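# Place the boxes upright side by side on the shelf

## Task

Set every box on the shelf standing upright, with the boxes next to each other and close together, and turned roughly square to the shelf. Grip and push them only as firmly as carrying needs, since a box squeezed or pressed too hard by a gripper or arm is not counted as placed.

## Robot and tools

ROBOT. Two six-joint arms, left_arm and right_arm, each ending in a two-finger parallel gripper. All positions use the scene frame: its origin sits at table-top height midway between the two nominal bases, +x points out over the table, +z points up, and left_arm is on the +y side. These arm names do not match the left or right of the images. Calibrated base positions: left_arm (+0.057, +0.318, +0.039) m with quat_wxyz (+1.000, 0, 0, +0.017); right_arm (+0.051, -0.500, +0.039) m with quat_wxyz (+1.000, 0, 0, +0.003), so both are nearly unrotated.

THE ROW. Every command row is one flat list of 14 numbers covering both arms, even when only one moves: left_arm waist, shoulder, elbow, forearm roll, wrist pitch, wrist roll, opening, then the same seven for right_arm. The joint numbers are absolute target angles in radians, read the same way as the Joint positions line. Stated ranges: waist -6.283 to 6.283, shoulder -2.304 to 2.304, elbow -4.224 to 0.061, forearm roll -6.283 to 6.283, wrist pitch -2.164 to 2.164, wrist roll -6.283 to 6.283. A target more than 0.010 rad beyond a range end (and further out than the current angle) gets the call refused. The opening is an absolute command from -1 (closed) to +1 (fully open); repeating the current command leaves a gripper alone, while 0 is a real half-open command.

TOOLS.
- execute_actions(actions, cameras): actions is a list of actions; each action is a list of up to 15 rows, one row per 1/30 s control step, and a short action keeps its last row for the remaining steps. An empty list just reports state and images. Per step, each joint target stays within 0.692 rad of its measured angle, the drive caps joint speed at 3.14 rad/s, and targets that would shift the gripper over 70 mm are scaled back, so large changes need several actions.
- move(target, speed, blend, opening_speed, blocking, cameras): target is one 14-number row or a list of up to 15 rows, all absolute joint angles. Joints move together, so the hand traces a curve and does not avoid obstacles. speed is the top rate in rad/s of the joint with the farthest to go, 0.01 to 3.14, default 0.5 (one value, or one per target). blend, in rad, rounds corners between listed targets. opening_speed (0.2 or more, per second on the -1..+1 scale) ramps the finger command. blocking=false returns after about 0.5 s while the move continues; a new move replaces a running one. The extra "move:" line reports the ending: done, off_target (resting more than 0.01 rad from target), moving, held or fault, plus limits=held if steps were withheld.
- wait(seconds): 0 to 10; arms keep their last command, and a running move continues.
- stop(): brakes a running move; fast moves need more room.
- zoom_image(camera, region): camera is cam_low, cam_left_wrist or cam_right_wrist (each 672x504); region is [x0, y0, x1, y1] pixels from the top-left, no larger than 504 by 504, from that camera's latest image.
- clear_fault(arm): left_arm or right_arm, after a reported torque fault.
- read_manual(section): licence texts only.
- finished_scene(scene): this scene's number; ends it for good, so call only when the boxes rest correctly on their own.

RESULTS. Joint positions and Joint velocities give one block per arm in the joint order above (rad, rad/s), then the finger pad gap in metres (0.084 when fully open). Joint targets shows where joints are being driven now; Tool commands shows current openings; grip_measured is the measured opening on the command scale. end_effector_position (m) is the point between closed pads, about 2 cm behind the fingertips; it and the quaternion may be off by a few cm. Fingers point along the gripper's +z and close along its y; closing pushes the tips about 10 mm further out. "within noise" means the arm is still. Joint torques include gravity and have offsets; positive means toward a larger angle. Action calls also list step readings. Other lines: "joint sent to its limit", "joint command not followed" (clearance check between arms), MOTOR HOT, TORQUE FAULT, OVER-TEMPERATURE FAULT.

GRIPPING. To hold a box, command an opening a little below grip_measured; the bigger the margin, the harder the squeeze (up to about 24 N per pad). Use a small margin so the box is not over-pressed, and close gently, since fast closing squeezes harder.

AVOID. Dropping boxes, releasing them while moving, or letting anything leave the table. Fast contact and driving targets past a contact point both press harder. Torque faults occur when contact torque reaches a load limit (N m: waist 56.4, shoulder 56.4, elbow 47, forearm roll 25.3, wrist pitch 15.2, wrist roll 16.7; carried weight counts) or a motor sits at its limit for 1 s; the arm then stays stopped until clear_fault. Keep the arms apart and never close a gripper on the other arm's fingers. Holding loads or stretched poses heats motors: a warning at 65 °C, a braked stop of 30 to 60 s at 80 °C. Loose objects may occasionally be nudged by outside pushes.

Each tool is called after "Emit:" in YAML: its name, and indented under it one key for each argument.

## Session

Emit:
execute_actions:
  actions: []

Scene clock: 0.00 s.
left_arm: end_effector_position=(+0.5908, +0.1514, +0.3944) grip_measured=+1.00 end_effector_quat_wxyz=(-0.003, +0.949, -0.154, +0.274) | right_arm: end_effector_position=(+0.4133, -0.6240, +0.1657) grip_measured=+1.00 end_effector_quat_wxyz=(+0.761, +0.293, -0.570, +0.100)
Joint positions: left_arm=[-0.382 -0.059 -0.856 0.402 -0.271 -0.385 0.084] | right_arm=[0.017 -1.237 -1.339 -0.594 -1.834 2.74 0.084]
Joint velocities: within noise
Joint torques (N m): no reading
Joint targets: left_arm=[-0.382 -0.059 -0.856 0.402 -0.271 -0.385] | right_arm=[0.017 -1.237 -1.339 -0.594 -1.834 2.740]
Tool commands: left_gripper/opening=+1.0 right_gripper/opening=+1.0

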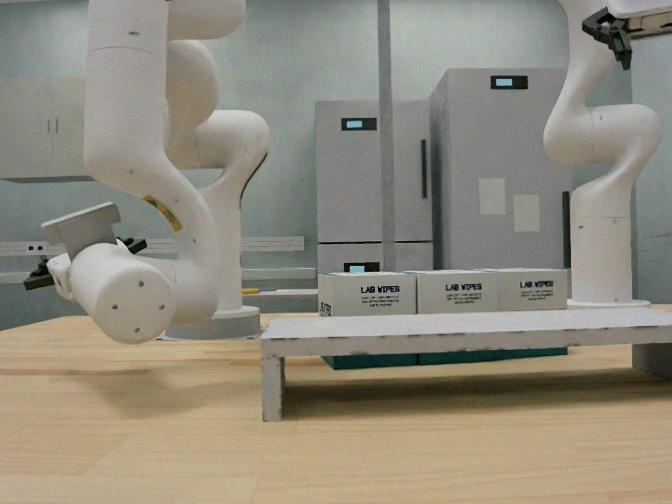

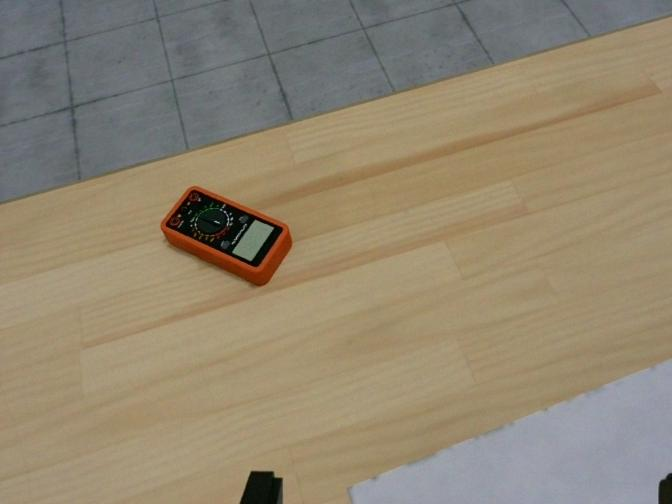

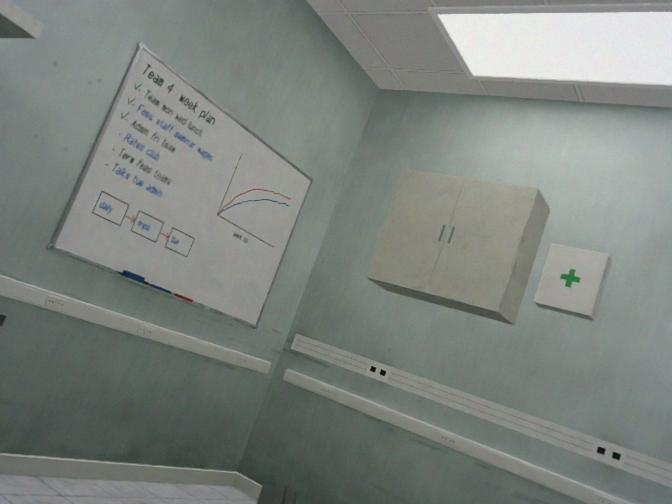

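Emit:
move:
  target: [-0.782, -0.042, -1.278, 0, -1.236, -0.748, 1, 0.017, -1.237, -1.339, -0.594, -1.834, 2.74, 1]
  speed: 0.8

Scene clock: 9.43 s.
left_arm: end_effector_position=(+0.3999, -0.0001, +0.5500) grip_measured=+1.00 end_effector_quat_wxyz=(+0.000, +1.000, +0.000, +0.000) | right_arm: end_effector_position=(+0.4134, -0.6242, +0.1658) grip_measured=+1.00 end_effector_quat_wxyz=(+0.761, +0.293, -0.571, +0.100)
Joint positions: left_arm=[-0.782 -0.042 -1.278 0 -1.236 -0.748 0.084] | right_arm=[0.017 -1.237 -1.339 -0.594 -1.834 2.74 0.084]
Joint velocities: within noise
Joint torques (N m): left_arm=[-3.72 29.86 -31.6 -1.12 -1.11 -0.31] | right_arm=[-4.28 74.98 -15.48 -0.71 -1.31 -0.56]
Joint targets: left_arm=[-0.782 -0.042 -1.278 0.000 -1.236 -0.748] | right_arm=[0.017 -1.237 -1.339 -0.594 -1.834 2.740]
move: done

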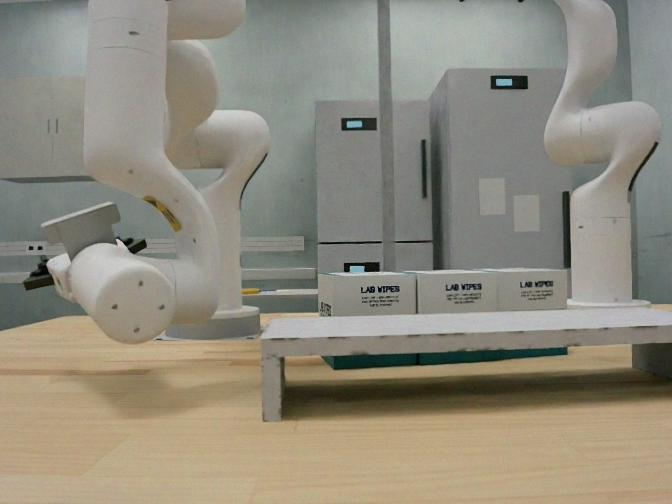

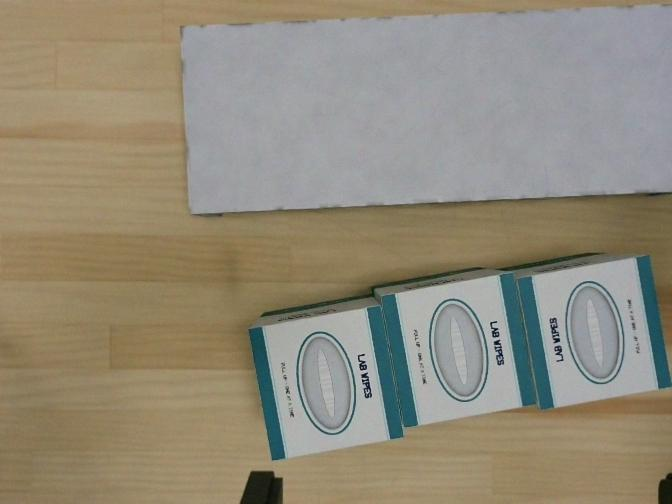

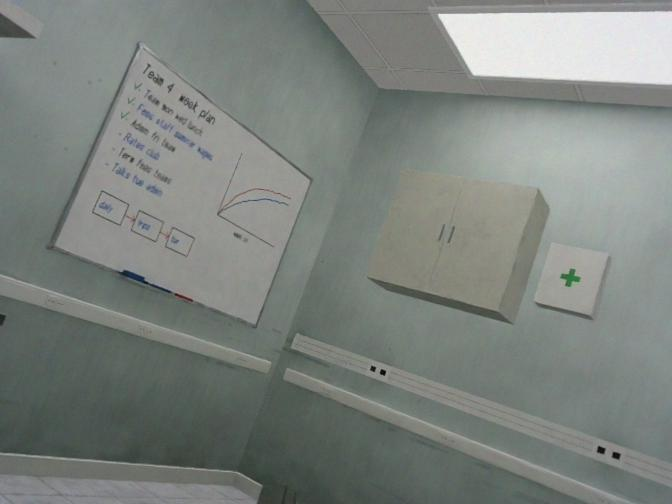

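Emit:
move:
  target: [-0.782, -0.105, -1.007, 0, -0.902, -0.748, 1, 0.017, -1.237, -1.339, -0.594, -1.834, 2.74, 1]
  speed: 0.8
  cameras: ["cam_left_wrist"]

Emit:
move:
  target: [-0.940, -0.272, -1.5395, 0, -1.2674, -0.906, 1, 0.017, -1.237, -1.339, -0.594, -1.834, 2.74, 1]
  speed: 0.8
  cameras: ["cam_left_wrist", "cam_low"]

Scene clock: 13.47 s.
left_arm: end_effector_position=(+0.3999, -0.0002, +0.4001) grip_measured=+1.00 end_effector_quat_wxyz=(+0.000, +1.000, +0.000, +0.000) | right_arm: end_effector_position=(+0.4134, -0.6242, +0.1658) grip_measured=+1.00 end_effector_quat_wxyz=(+0.761, +0.293, -0.571, +0.100)
Joint positions: left_arm=[-0.782 -0.105 -1.007 0 -0.902 -0.748 0.084] | right_arm=[0.017 -1.237 -1.339 -0.594 -1.834 2.74 0.084]
Joint velocities: within noise
Joint torques (N m): left_arm=[-2.79 18.14 -24.75 0.17 0.92 -0.3] | right_arm=[-4.06 73.08 -11.9 -0.48 -1.62 -0.46]
Joint targets: left_arm=[-0.782 -0.105 -1.007 0.000 -0.902 -0.748] | right_arm=[0.017 -1.237 -1.339 -0.594 -1.834 2.740]
move: done
Images, in order (width x height): cam_left_wrist 672x504.

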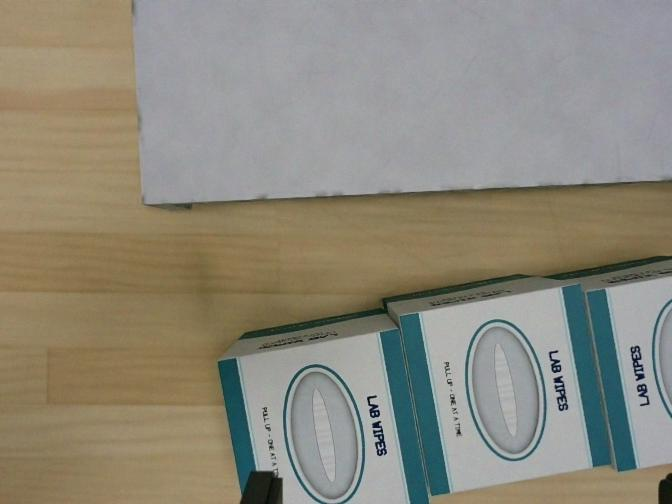

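Scene clock: 14.87 s.
left_arm: end_effector_position=(+0.3998, -0.1195, +0.5502) grip_measured=+1.00 end_effector_quat_wxyz=(+0.000, +1.000, +0.000, +0.000) | right_arm: end_effector_position=(+0.4134, -0.6242, +0.1658) grip_measured=+1.00 end_effector_quat_wxyz=(+0.761, +0.293, -0.571, +0.100)
Joint positions: left_arm=[-0.94 -0.272 -1.539 0 -1.267 -0.906 0.084] | right_arm=[0.017 -1.237 -1.339 -0.594 -1.834 2.74 0.084]
Joint velocities: within noise
Joint torques (N m): left_arm=[-4.01 23.09 -30.87 0.51 -1.1 -0.36] | right_arm=[-4.17 73.11 -12.3 -0.33 -1.84 -0.49]
Joint targets: left_arm=[-0.940 -0.272 -1.540 0.000 -1.267 -0.906] | right_arm=[0.017 -1.237 -1.339 -0.594 -1.834 2.740]
move: done
Images, in order (width x height): cam_low 672x504, cam_left_wrist 672x504.

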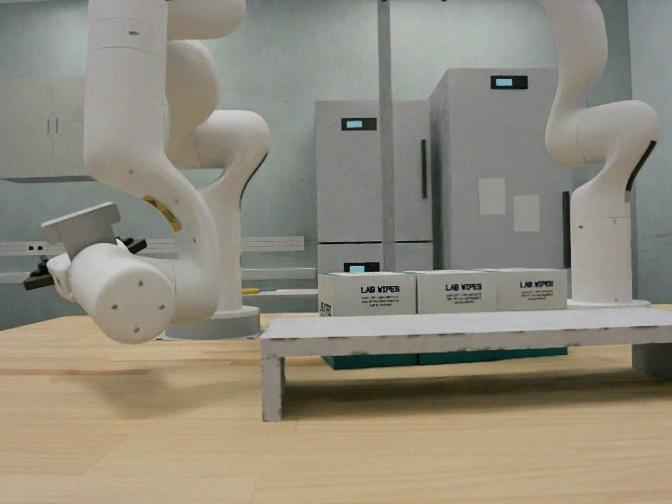

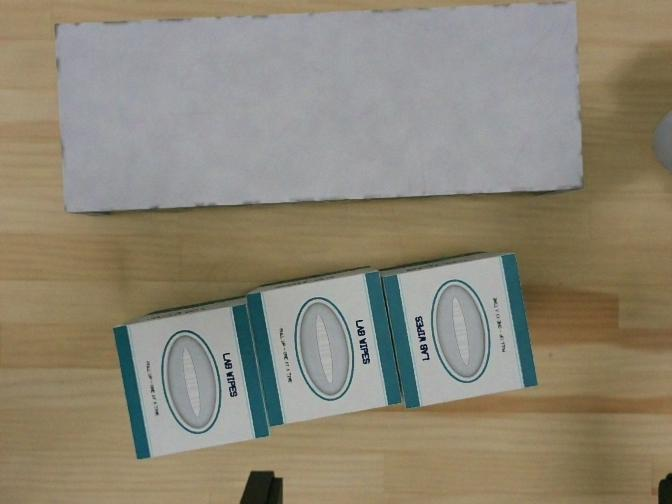

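Emit:
zoom_image:
  camera: "cam_left_wrist"
  region: [100, 230, 340, 410]

Emit:
zoom_image:
  camera: "cam_left_wrist"
  region: [310, 230, 550, 410]

Emit:
zoom_image:
  camera: "cam_left_wrist"
  region: [110, 340, 310, 490]

Emit:
zoom_image:
  camera: "cam_low"
  region: [250, 240, 672, 440]

Scaled by 2.100.

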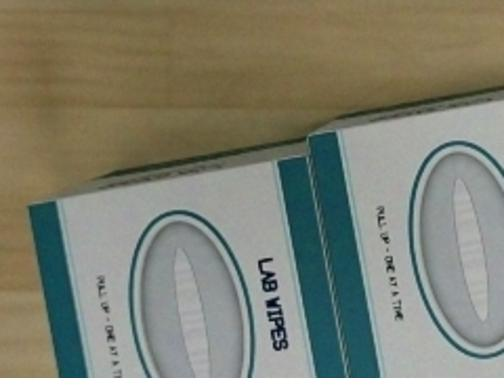

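Scaled by 2.100.

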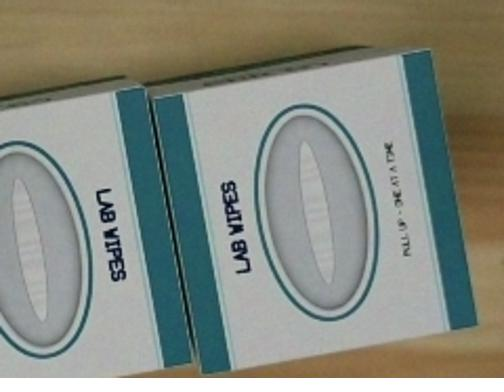

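Scaled by 2.520.

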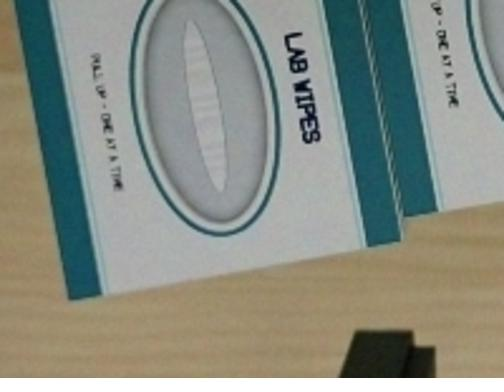

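Scaled by 1.194.

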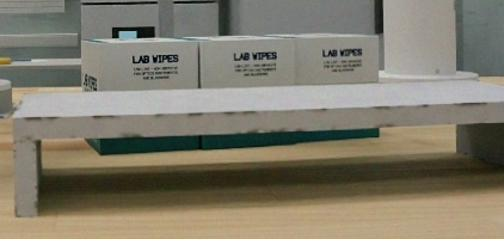

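Emit:
move:
  target:
    - [-0.1, -0.272, -1.5395, 0, -1.2674, -0.066, 1, 0.017, -0.205, -1.459, 0, -1.2537, 0.853, 1]
    - [-0.1, -0.272, -1.5395, 0, -1.2674, -0.066, 1, 0.8474, -0.205, -1.459, 0, -1.2537, 0.8534, 1]
  speed: 0.9
  blend: 0.15
  cameras: ["cam_low", "cam_right_wrist"]

Scene clock: 31.93 s.
left_arm: end_effector_position=(+0.6117, +0.2815, +0.5502) grip_measured=+1.00 end_effector_quat_wxyz=(+0.000, +1.000, +0.000, +0.000) | right_arm: end_effector_position=(+0.3998, -0.1003, +0.5503) grip_measured=+1.00 end_effector_quat_wxyz=(+0.000, +1.000, +0.000, +0.000)
Joint positions: left_arm=[-0.1 -0.272 -1.539 0 -1.267 -0.066 0.084] | right_arm=[0.847 -0.205 -1.459 0 -1.254 0.853 0.084]
Joint velocities: within noise
Joint torques (N m): left_arm=[3.36 27.91 -26.93 0.4 0.27 0.39] | right_arm=[5.9 52.91 -31.78 2.19 0.88 -0.64]
Joint targets: left_arm=[-0.100 -0.272 -1.540 0.000 -1.267 -0.066] | right_arm=[0.847 -0.205 -1.459 0.000 -1.254 0.853]
move: done
Images, in order (width x height): cam_low 672x504, cam_right_wrist 672x504.

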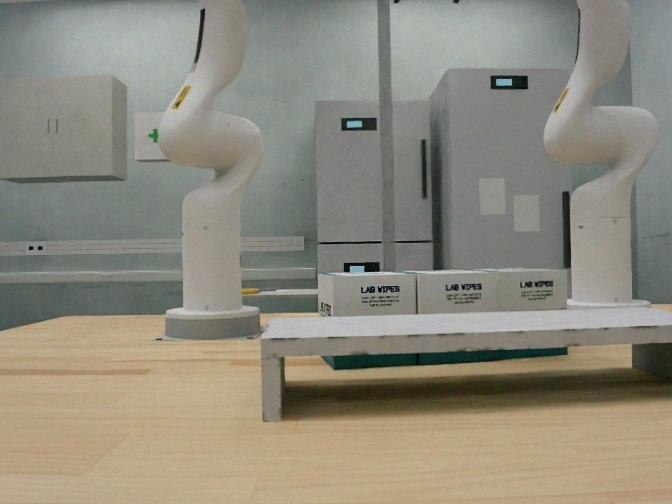

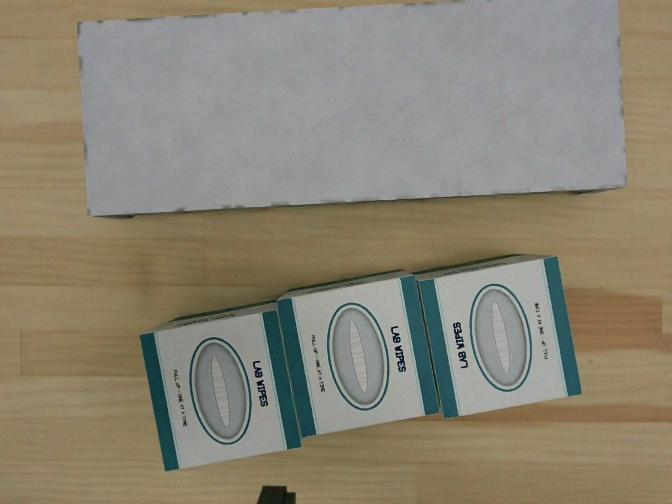

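Emit:
move:
  target: [-0.1, -0.272, -1.5395, 0, -1.2674, -0.066, 1, 0.8474, -0.259, -1.187, 0, -0.9277, 0.8534, 1]
  speed: 0.9
  cameras: ["cam_right_wrist"]

Emit:
zoom_image:
  camera: "cam_right_wrist"
  region: [0, 0, 504, 504]

Scene clock: 34.10 s.
left_arm: end_effector_position=(+0.6117, +0.2815, +0.5502) grip_measured=+1.00 end_effector_quat_wxyz=(+0.000, +1.000, +0.000, +0.000) | right_arm: end_effector_position=(+0.3996, -0.1004, +0.4004) grip_measured=+1.00 end_effector_quat_wxyz=(+0.000, +1.000, +0.000, +0.000)
Joint positions: left_arm=[-0.1 -0.272 -1.539 0 -1.267 -0.066 0.084] | right_arm=[0.847 -0.259 -1.187 0 -0.928 0.853 0.084]
Joint velocities: within noise
Joint torques (N m): left_arm=[3.42 28.4 -27.55 0.15 0.38 0.38] | right_arm=[5.48 34.16 -27.05 2.23 0.96 -0.53]
Joint targets: left_arm=[-0.100 -0.272 -1.540 0.000 -1.267 -0.066] | right_arm=[0.847 -0.259 -1.187 0.000 -0.928 0.853]
move: done
Images, in order (width x height): cam_right_wrist 672x504.

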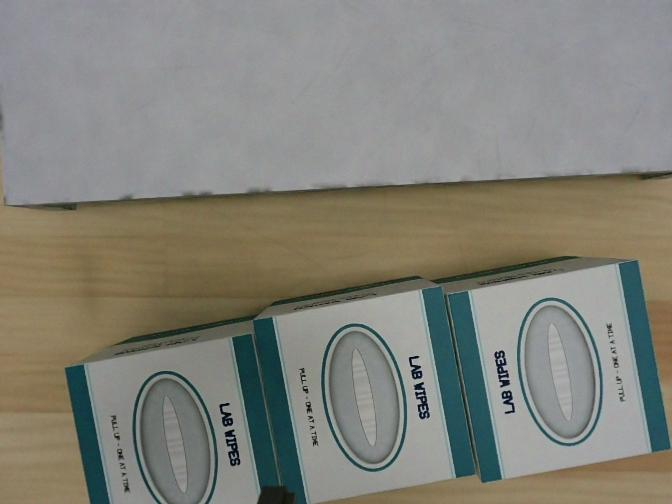

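Scaled by 1.000.

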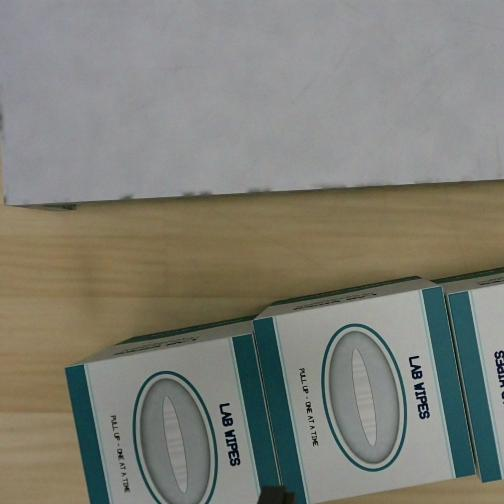

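Emit:
move:
  target:
    - [-0.1, -0.272, -1.5395, 0, -1.2674, -0.066, 0.2, 1.3984, -0.4664, -0.9413, -0.9434, -0.5143, -1.0678, 0.2]
    - [-0.5696, -0.3778, -0.9697, -0.1702, -0.7320, -0.5755, 0.2, 1.3984, -0.4664, -0.9413, -0.9434, -0.5143, -1.0678, 0.2]
  speed: 0.9

Scene clock: 52.70 s.
left_arm: end_effector_position=(+0.4502, +0.0526, +0.2551) grip_measured=+0.19 end_effector_quat_wxyz=(+0.008, +0.992, +0.087, -0.087) | right_arm: end_effector_position=(+0.2358, +0.0142, +0.2196) grip_measured=+0.19 end_effector_quat_wxyz=(+0.216, -0.085, +0.973, +0.019)
Joint positions: left_arm=[-0.569 -0.378 -0.97 -0.17 -0.732 -0.575 0.052] | right_arm=[1.398 -0.466 -0.941 -0.943 -0.514 -1.068 0.052]
Joint velocities: within noise
Joint torques (N m): left_arm=[-4.01 24.19 -21.87 -1.48 0.53 -0.28] | right_arm=[4.7 39.65 -24.52 -0.49 0.2 -0.54]
Joint targets: left_arm=[-0.570 -0.378 -0.970 -0.170 -0.732 -0.575] | right_arm=[1.398 -0.466 -0.941 -0.943 -0.514 -1.068]
move: done

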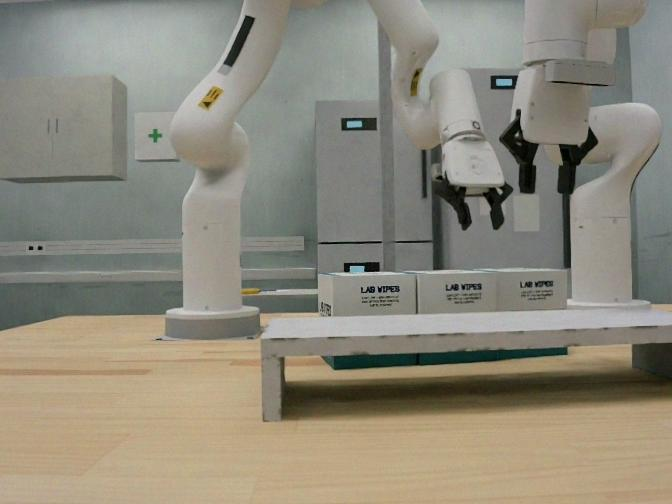

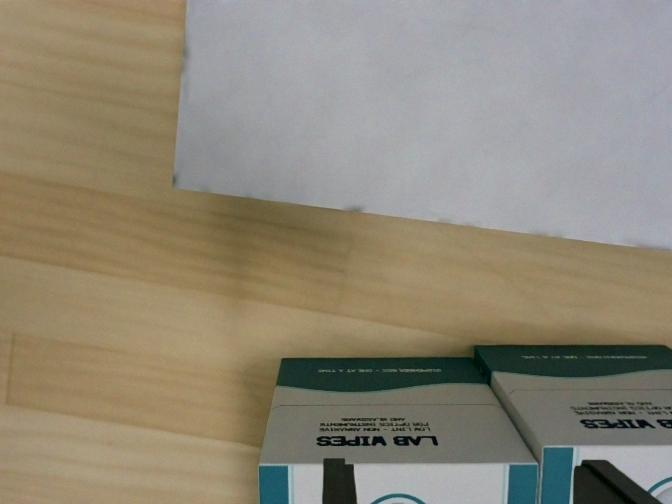

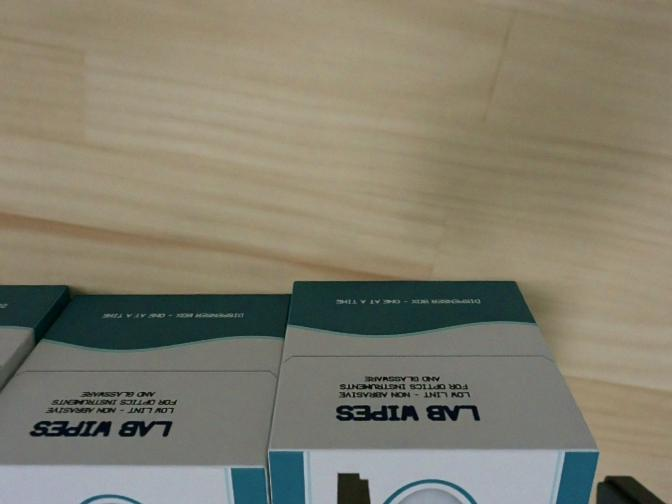

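Emit:
move:
  target: [-0.5826, -0.6505, -0.9318, -0.2808, -0.4276, -0.4588, 0.2, 1.3799, -0.7174, -0.9668, -1.3723, -0.4153, -0.6095, 0.2]
  speed: 0.4

Emit:
zoom_image:
  camera: "cam_left_wrist"
  region: [240, 400, 640, 504]

Emit:
zoom_image:
  camera: "cam_right_wrist"
  region: [240, 350, 672, 504]

Emit:
zoom_image:
  camera: "cam_low"
  region: [400, 180, 640, 400]

Scene clock: 55.63 s.
left_arm: end_effector_position=(+0.4403, +0.0508, +0.1051) grip_measured=+0.19 end_effector_quat_wxyz=(+0.008, +0.992, +0.087, -0.087) | right_arm: end_effector_position=(+0.2456, +0.0159, +0.0997) grip_measured=+0.19 end_effector_quat_wxyz=(+0.216, -0.085, +0.973, +0.019)
Joint positions: left_arm=[-0.583 -0.65 -0.932 -0.281 -0.428 -0.459 0.052] | right_arm=[1.38 -0.717 -0.967 -1.372 -0.415 -0.61 0.052]
Joint velocities: within noise
Joint torques (N m): left_arm=[-2.62 28.07 -16.6 -1.59 0.54 0.31] | right_arm=[-4.84 44.97 -21.21 -0.92 0.26 0.46]
Joint targets: left_arm=[-0.583 -0.650 -0.932 -0.281 -0.428 -0.459] | right_arm=[1.380 -0.717 -0.967 -1.372 -0.415 -0.610]
move: done

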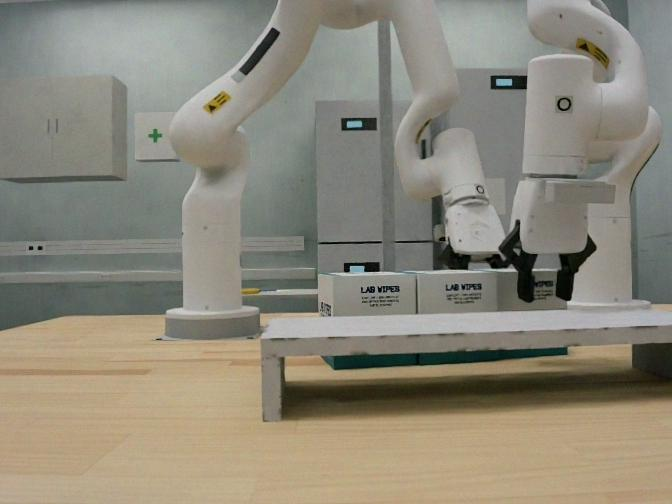

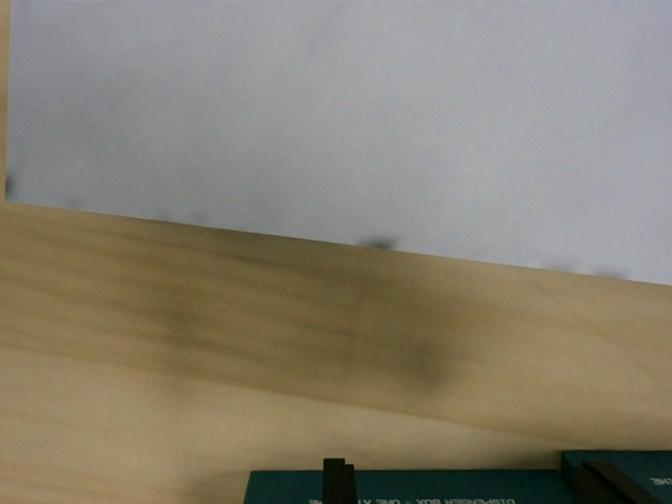

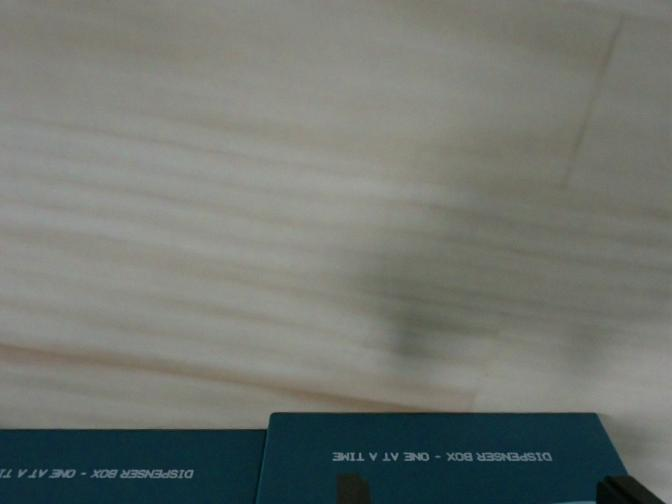

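Scaled by 1.260.

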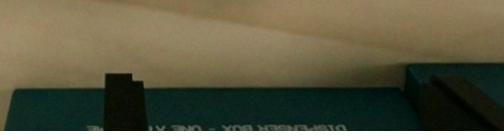

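Scaled by 1.167.

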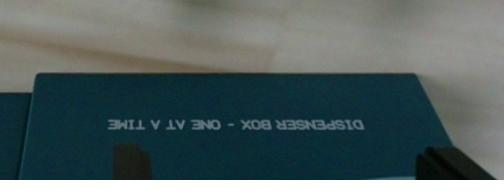

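Scaled by 2.100.

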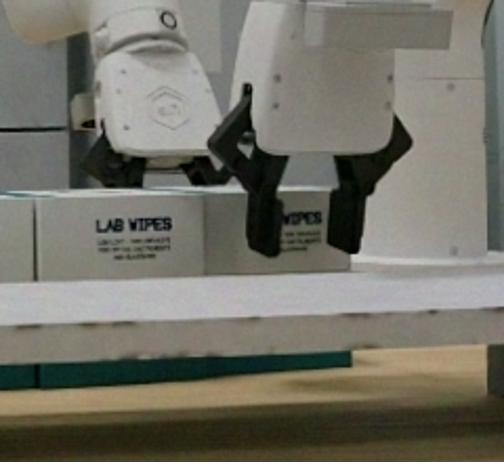

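Emit:
move:
  target: [-0.6032, -0.6334, -0.8992, -0.2989, -0.4112, -0.4608, 0.2, 1.3526, -0.7256, -0.9834, -1.3769, -0.4102, -0.6335, 0.2]
  speed: 0.05

Emit:
move:
  target: [-0.6074, -0.6300, -0.8927, -0.3025, -0.4079, -0.4612, 0.2, 1.3471, -0.7272, -0.9867, -1.3778, -0.4092, -0.6383, 0.2]
  speed: 0.03
  cameras: []

Emit:
move:
  target: [-0.6087, -0.6288, -0.8905, -0.3037, -0.4068, -0.4614, 0.2, 1.3453, -0.7277, -0.9878, -1.3781, -0.4088, -0.6399, 0.2]
  speed: 0.03
  cameras: ["cam_left_wrist", "cam_right_wrist"]

Scene clock: 58.23 s.
left_arm: end_effector_position=(+0.4256, +0.0481, +0.1051) grip_measured=+0.19 end_effector_quat_wxyz=(+0.008, +0.992, +0.087, -0.087) | right_arm: end_effector_position=(+0.2602, +0.0186, +0.0996) grip_measured=+0.19 end_effector_quat_wxyz=(+0.216, -0.085, +0.973, +0.019)
Joint positions: left_arm=[-0.603 -0.633 -0.899 -0.299 -0.411 -0.461 0.052] | right_arm=[1.353 -0.726 -0.983 -1.377 -0.41 -0.633 0.052]
Joint velocities: within noise
Joint torques (N m): left_arm=[-2.69 40.25 -14.49 -1.01 0.57 -0.29] | right_arm=[-4.7 44.4 -21.86 -0.7 0.28 -0.55]
Joint targets: left_arm=[-0.603 -0.633 -0.899 -0.299 -0.411 -0.461] | right_arm=[1.353 -0.726 -0.983 -1.377 -0.410 -0.633]
move: done

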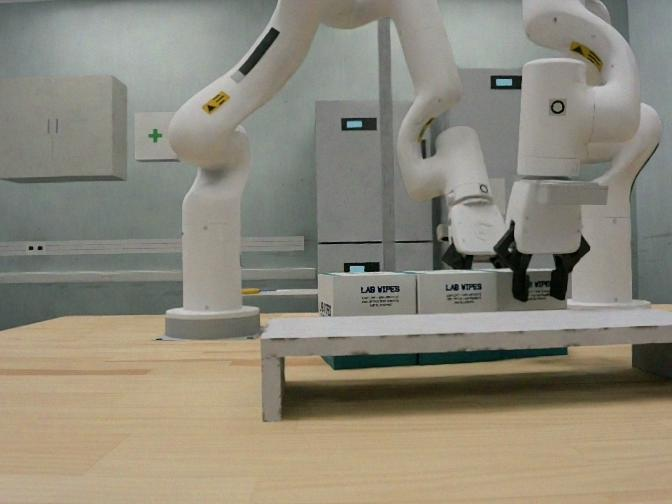

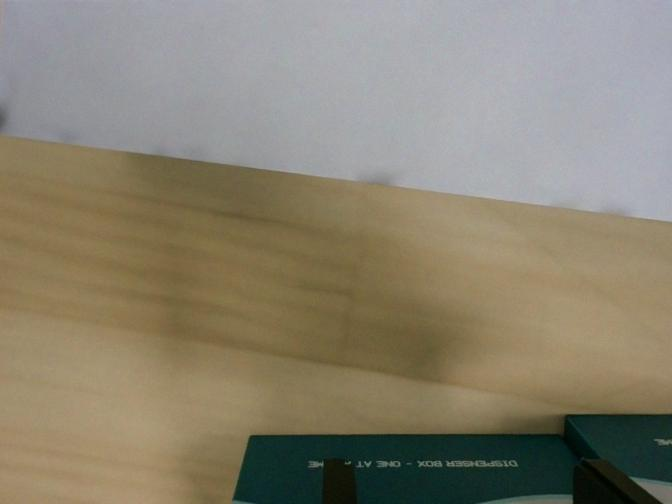

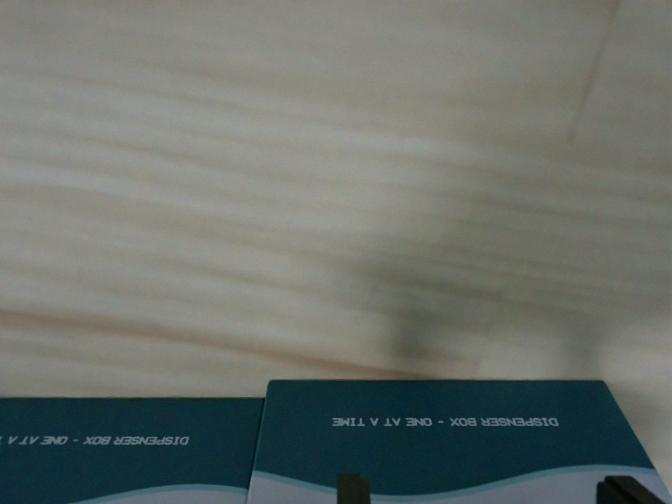

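Scene clock: 58.93 s.
left_arm: end_effector_position=(+0.4227, +0.0476, +0.1051) grip_measured=+0.19 end_effector_quat_wxyz=(+0.008, +0.992, +0.087, -0.087) | right_arm: end_effector_position=(+0.2632, +0.0190, +0.0997) grip_measured=+0.19 end_effector_quat_wxyz=(+0.216, -0.085, +0.973, +0.019)
Joint positions: left_arm=[-0.607 -0.63 -0.893 -0.302 -0.408 -0.461 0.052] | right_arm=[1.347 -0.727 -0.987 -1.378 -0.409 -0.638 0.052]
Joint velocities: within noise
Joint torques (N m): left_arm=[-4.31 40.64 -15.47 -1.28 0.49 -0.4] | right_arm=[-4.08 43.89 -21.3 -0.71 0.27 -0.67]
Joint targets: left_arm=[-0.607 -0.630 -0.893 -0.302 -0.408 -0.461] | right_arm=[1.347 -0.727 -0.987 -1.378 -0.409 -0.638]
move: done
No camera images: "cameras" was empty.

Scene clock: 59.63 s.
left_arm: end_effector_position=(+0.4216, +0.0475, +0.1051) grip_measured=+0.19 end_effector_quat_wxyz=(+0.008, +0.992, +0.087, -0.087) | right_arm: end_effector_position=(+0.2642, +0.0192, +0.0997) grip_measured=+0.19 end_effector_quat_wxyz=(+0.216, -0.085, +0.973, +0.019)
Joint positions: left_arm=[-0.609 -0.629 -0.891 -0.304 -0.407 -0.461 0.052] | right_arm=[1.345 -0.728 -0.988 -1.378 -0.409 -0.64 0.052]
Joint velocities: within noise
Joint torques (N m): left_arm=[-2.76 39.38 -14.94 -1.33 0.51 -0.37] | right_arm=[-4.93 44.88 -22.15 -0.62 0.15 -0.54]
Joint targets: left_arm=[-0.609 -0.629 -0.891 -0.304 -0.407 -0.461] | right_arm=[1.345 -0.728 -0.988 -1.378 -0.409 -0.640]
move: done
Images, in order (width x height): cam_left_wrist 672x504, cam_right_wrist 672x504.

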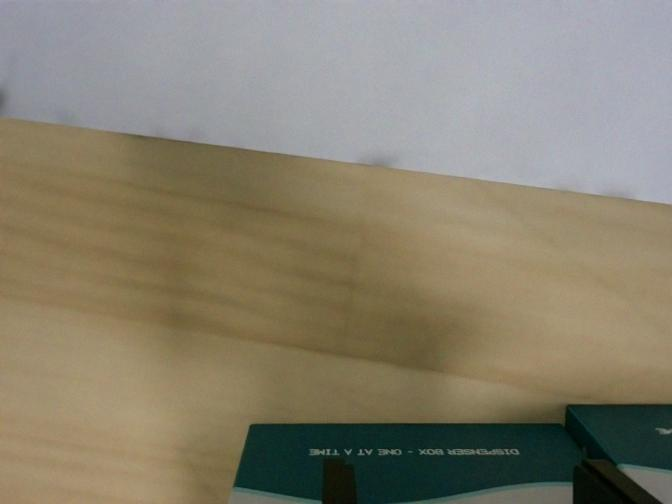

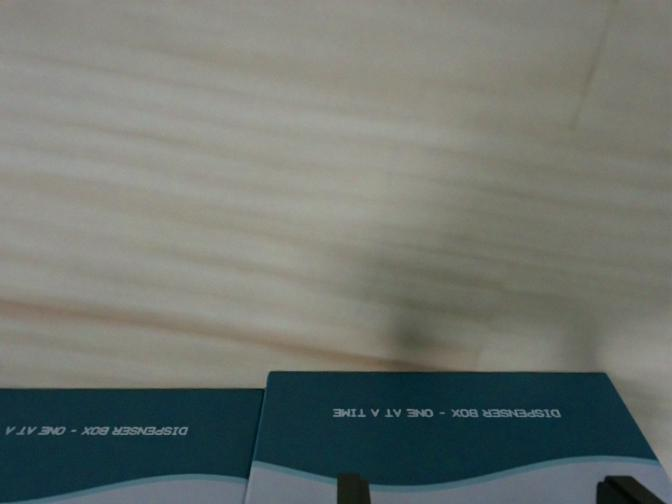

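Emit:
move:
  target: [-0.6115, -0.6265, -0.8862, -0.3061, -0.4046, -0.4616, 0.2, 1.3453, -0.7277, -0.9878, -1.3781, -0.4088, -0.6399, 0.2]
  speed: 0.03
  cameras: ["cam_left_wrist", "cam_right_wrist"]

Emit:
zoom_image:
  camera: "cam_left_wrist"
  region: [220, 380, 420, 504]

Emit:
zoom_image:
  camera: "cam_right_wrist"
  region: [220, 340, 420, 464]

Scene clock: 61.10 s.
left_arm: end_effector_position=(+0.4197, +0.0471, +0.1051) grip_measured=+0.19 end_effector_quat_wxyz=(+0.008, +0.992, +0.087, -0.087) | right_arm: end_effector_position=(+0.2643, +0.0192, +0.0997) grip_measured=+0.19 end_effector_quat_wxyz=(+0.216, -0.085, +0.973, +0.019)
Joint positions: left_arm=[-0.611 -0.627 -0.886 -0.306 -0.405 -0.462 0.052] | right_arm=[1.345 -0.728 -0.988 -1.378 -0.409 -0.64 0.052]
Joint velocities: within noise
Joint torques (N m): left_arm=[-3.87 41.53 -15.54 -1.23 0.57 -0.34] | right_arm=[-4.34 46.26 -19.44 -0.6 -0.17 -0.51]
Joint targets: left_arm=[-0.611 -0.626 -0.886 -0.306 -0.405 -0.462] | right_arm=[1.345 -0.728 -0.988 -1.378 -0.409 -0.640]
move: done
Images, in order (width x height): cam_left_wrist 672x504, cam_right_wrist 672x504.

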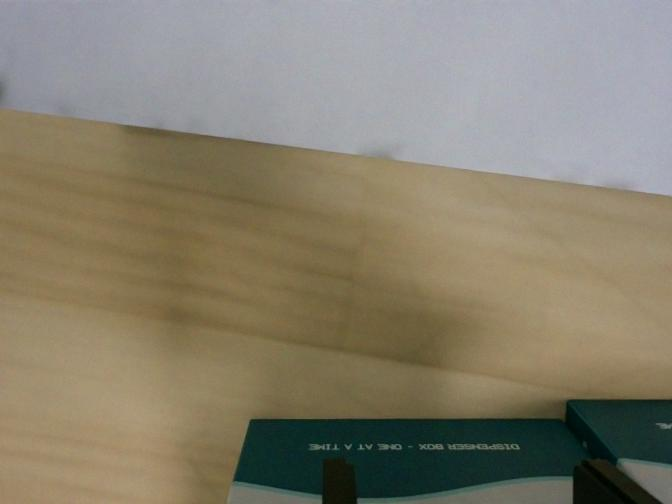

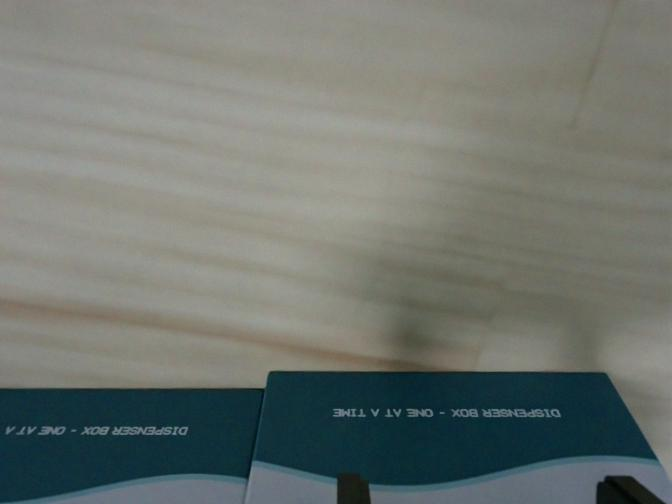

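Scaled by 2.520.

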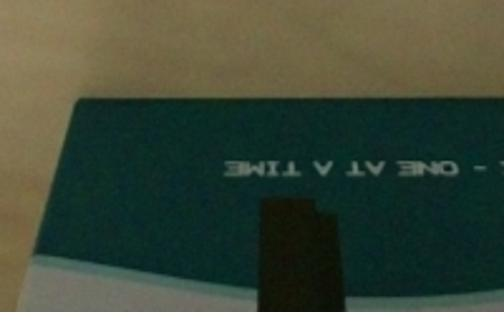

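Scaled by 2.520.

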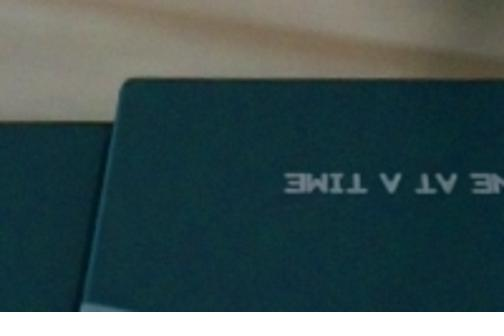

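Emit:
move:
  target: [-0.6142, -0.6243, -0.8818, -0.3085, -0.4024, -0.4619, 0.2, 1.3453, -0.7277, -0.9878, -1.3781, -0.4088, -0.6399, 0.2]
  speed: 0.03
  cameras: ["cam_left_wrist", "cam_right_wrist"]

Emit:
zoom_image:
  camera: "cam_left_wrist"
  region: [220, 380, 420, 504]

Emit:
zoom_image:
  camera: "cam_right_wrist"
  region: [220, 340, 420, 464]

Scene clock: 62.43 s.
left_arm: end_effector_position=(+0.4177, +0.0469, +0.1050) grip_measured=+0.19 end_effector_quat_wxyz=(+0.008, +0.992, +0.087, -0.087) | right_arm: end_effector_position=(+0.2643, +0.0192, +0.0997) grip_measured=+0.19 end_effector_quat_wxyz=(+0.216, -0.085, +0.973, +0.019)
Joint positions: left_arm=[-0.614 -0.624 -0.882 -0.308 -0.402 -0.462 0.052] | right_arm=[1.345 -0.728 -0.988 -1.378 -0.409 -0.64 0.052]
Joint velocities: within noise
Joint torques (N m): left_arm=[-4.67 39.92 -14.6 -1.35 0.09 -0.38] | right_arm=[-4.44 47.82 -17.35 -0.73 -0.33 -0.57]
Joint targets: left_arm=[-0.614 -0.624 -0.882 -0.308 -0.402 -0.462] | right_arm=[1.345 -0.728 -0.988 -1.378 -0.409 -0.640]
move: done
Images, in order (width x height): cam_left_wrist 672x504, cam_right_wrist 672x504.

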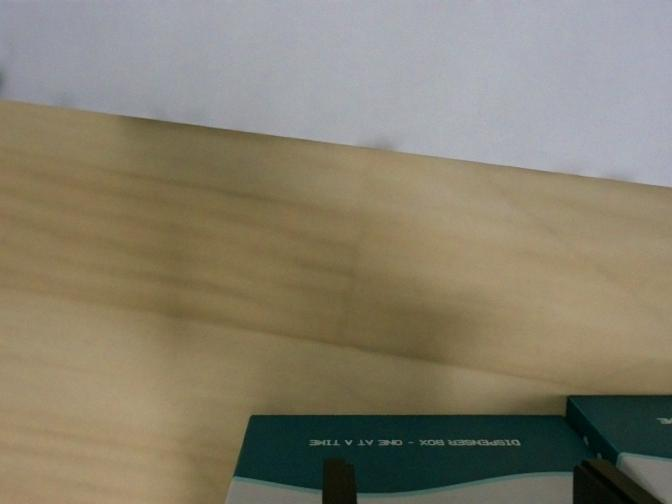

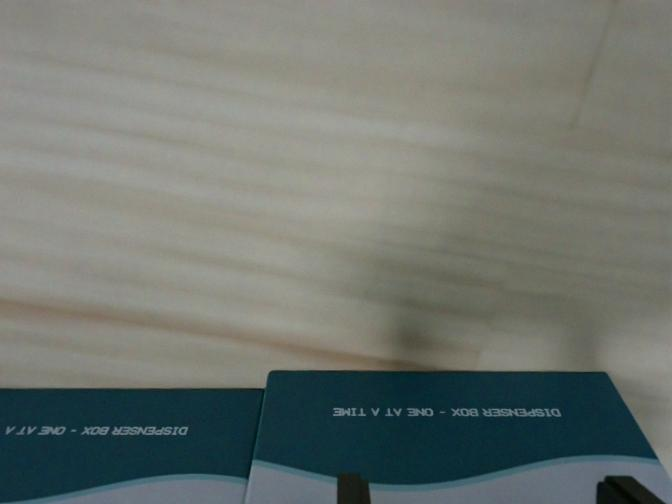

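Scaled by 2.520.

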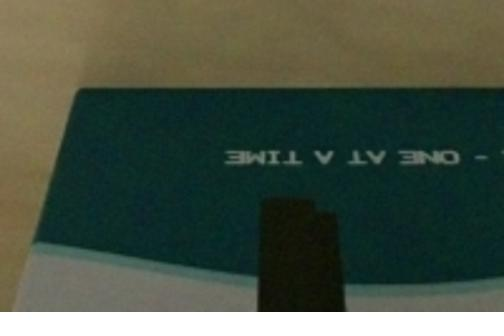

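Scaled by 2.520.

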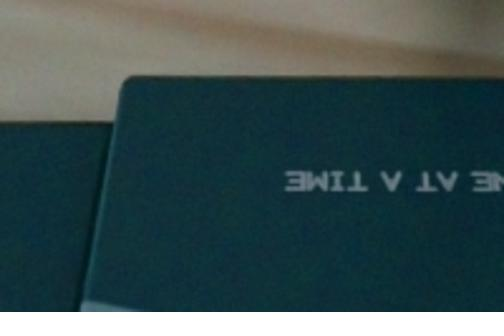

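Emit:
execute_actions:
  actions: []
  cameras: []

Emit:
wait:
  seconds: 0.5
  cameras: []

Scene clock: 65.30 s.
left_arm: end_effector_position=(+0.4176, +0.0469, +0.1050) grip_measured=+0.19 end_effector_quat_wxyz=(+0.008, +0.992, +0.087, -0.087) | right_arm: end_effector_position=(+0.2643, +0.0192, +0.0997) grip_measured=+0.19 end_effector_quat_wxyz=(+0.216, -0.085, +0.973, +0.019)
Joint positions: left_arm=[-0.614 -0.624 -0.882 -0.309 -0.402 -0.462 0.052] | right_arm=[1.345 -0.728 -0.988 -1.378 -0.409 -0.64 0.052]
Joint velocities: within noise
Joint torques (N m): left_arm=[-3.37 39.67 -18.09 -1 -0.71 -0.37] | right_arm=[-3.77 48.66 -17.98 -0.35 -0.73 -0.46]
Joint targets: left_arm=[-0.614 -0.624 -0.882 -0.308 -0.402 -0.462] | right_arm=[1.345 -0.728 -0.988 -1.378 -0.409 -0.640]
Tool commands: left_gripper/opening=+0.2 right_gripper/opening=+0.2
No camera images: "cameras" was empty.

Scene clock: 65.80 s.
left_arm: end_effector_position=(+0.4176, +0.0469, +0.1050) grip_measured=+0.19 end_effector_quat_wxyz=(+0.008, +0.992, +0.087, -0.087) | right_arm: end_effector_position=(+0.2643, +0.0192, +0.0997) grip_measured=+0.19 end_effector_quat_wxyz=(+0.216, -0.085, +0.973, +0.019)
Joint positions: left_arm=[-0.614 -0.624 -0.882 -0.309 -0.402 -0.462 0.052] | right_arm=[1.345 -0.728 -0.988 -1.378 -0.409 -0.64 0.052]
Joint velocities: within noise
Joint torques (N m): left_arm=[-4.16 38.38 -18.57 -1.24 -0.95 -0.28] | right_arm=[-4.41 49.03 -17.92 -0.41 -0.8 -0.42]
Joint targets: left_arm=[-0.614 -0.624 -0.882 -0.308 -0.402 -0.462] | right_arm=[1.345 -0.728 -0.988 -1.378 -0.409 -0.640]
Tool commands: left_gripper/opening=+0.2 right_gripper/opening=+0.2
wait: 0.50 s; at rest by 0.17 s
No camera images: "cameras" was empty.

Emit:
move:
  target: [-0.6143, -0.6017, -0.8786, -0.2958, -0.4210, -0.4758, 0.2, 1.3453, -0.7059, -0.9833, -1.3385, -0.4124, -0.6831, 0.2]
  speed: 0.05

Emit:
zoom_image:
  camera: "cam_low"
  region: [400, 180, 640, 400]

Scene clock: 73.80 s.
left_arm: end_effector_position=(+0.4176, +0.0468, +0.1151) grip_measured=+0.19 end_effector_quat_wxyz=(+0.008, +0.992, +0.087, -0.087) | right_arm: end_effector_position=(+0.2642, +0.0192, +0.1097) grip_measured=+0.19 end_effector_quat_wxyz=(+0.216, -0.085, +0.973, +0.019)
Joint positions: left_arm=[-0.614 -0.602 -0.879 -0.296 -0.421 -0.476 0.052] | right_arm=[1.345 -0.706 -0.983 -1.339 -0.412 -0.683 0.052]
Joint velocities: within noise
Joint torques (N m): left_arm=[-3.49 39.57 -14.93 1.17 -2.09 -0.26] | right_arm=[-3.23 66.61 -17.94 1.98 -1.66 -0.6]
Joint targets: left_arm=[-0.614 -0.602 -0.879 -0.296 -0.421 -0.476] | right_arm=[1.345 -0.706 -0.983 -1.338 -0.412 -0.683]
move: done

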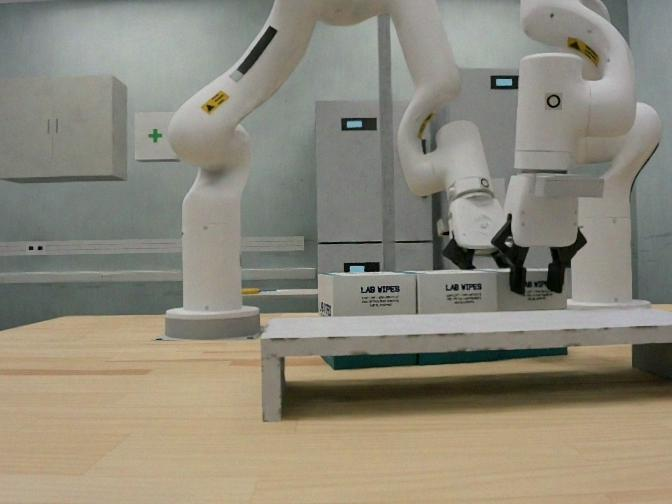

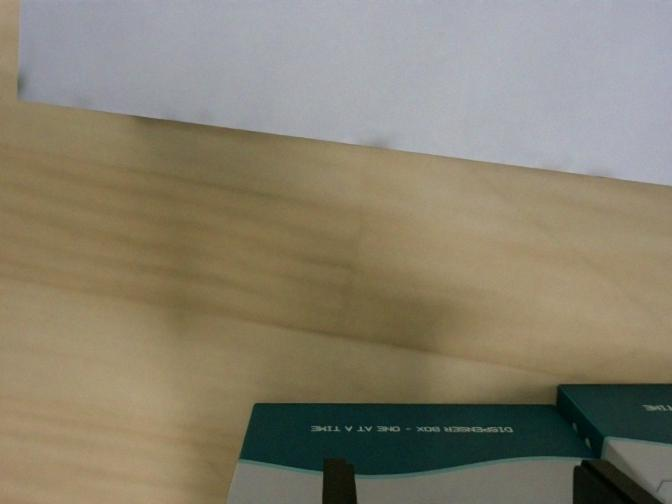

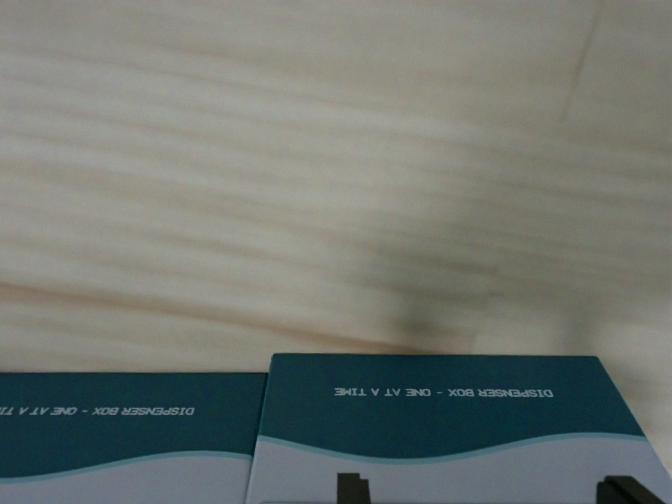

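Scaled by 2.100.

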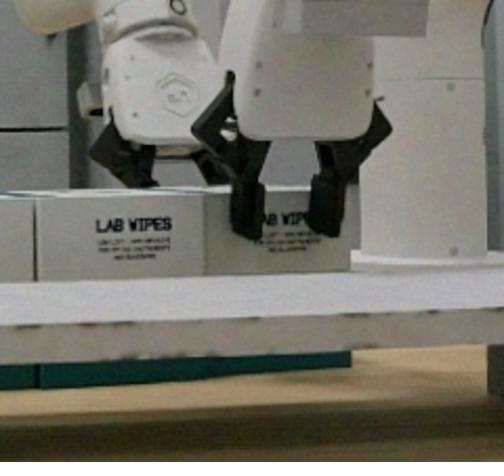

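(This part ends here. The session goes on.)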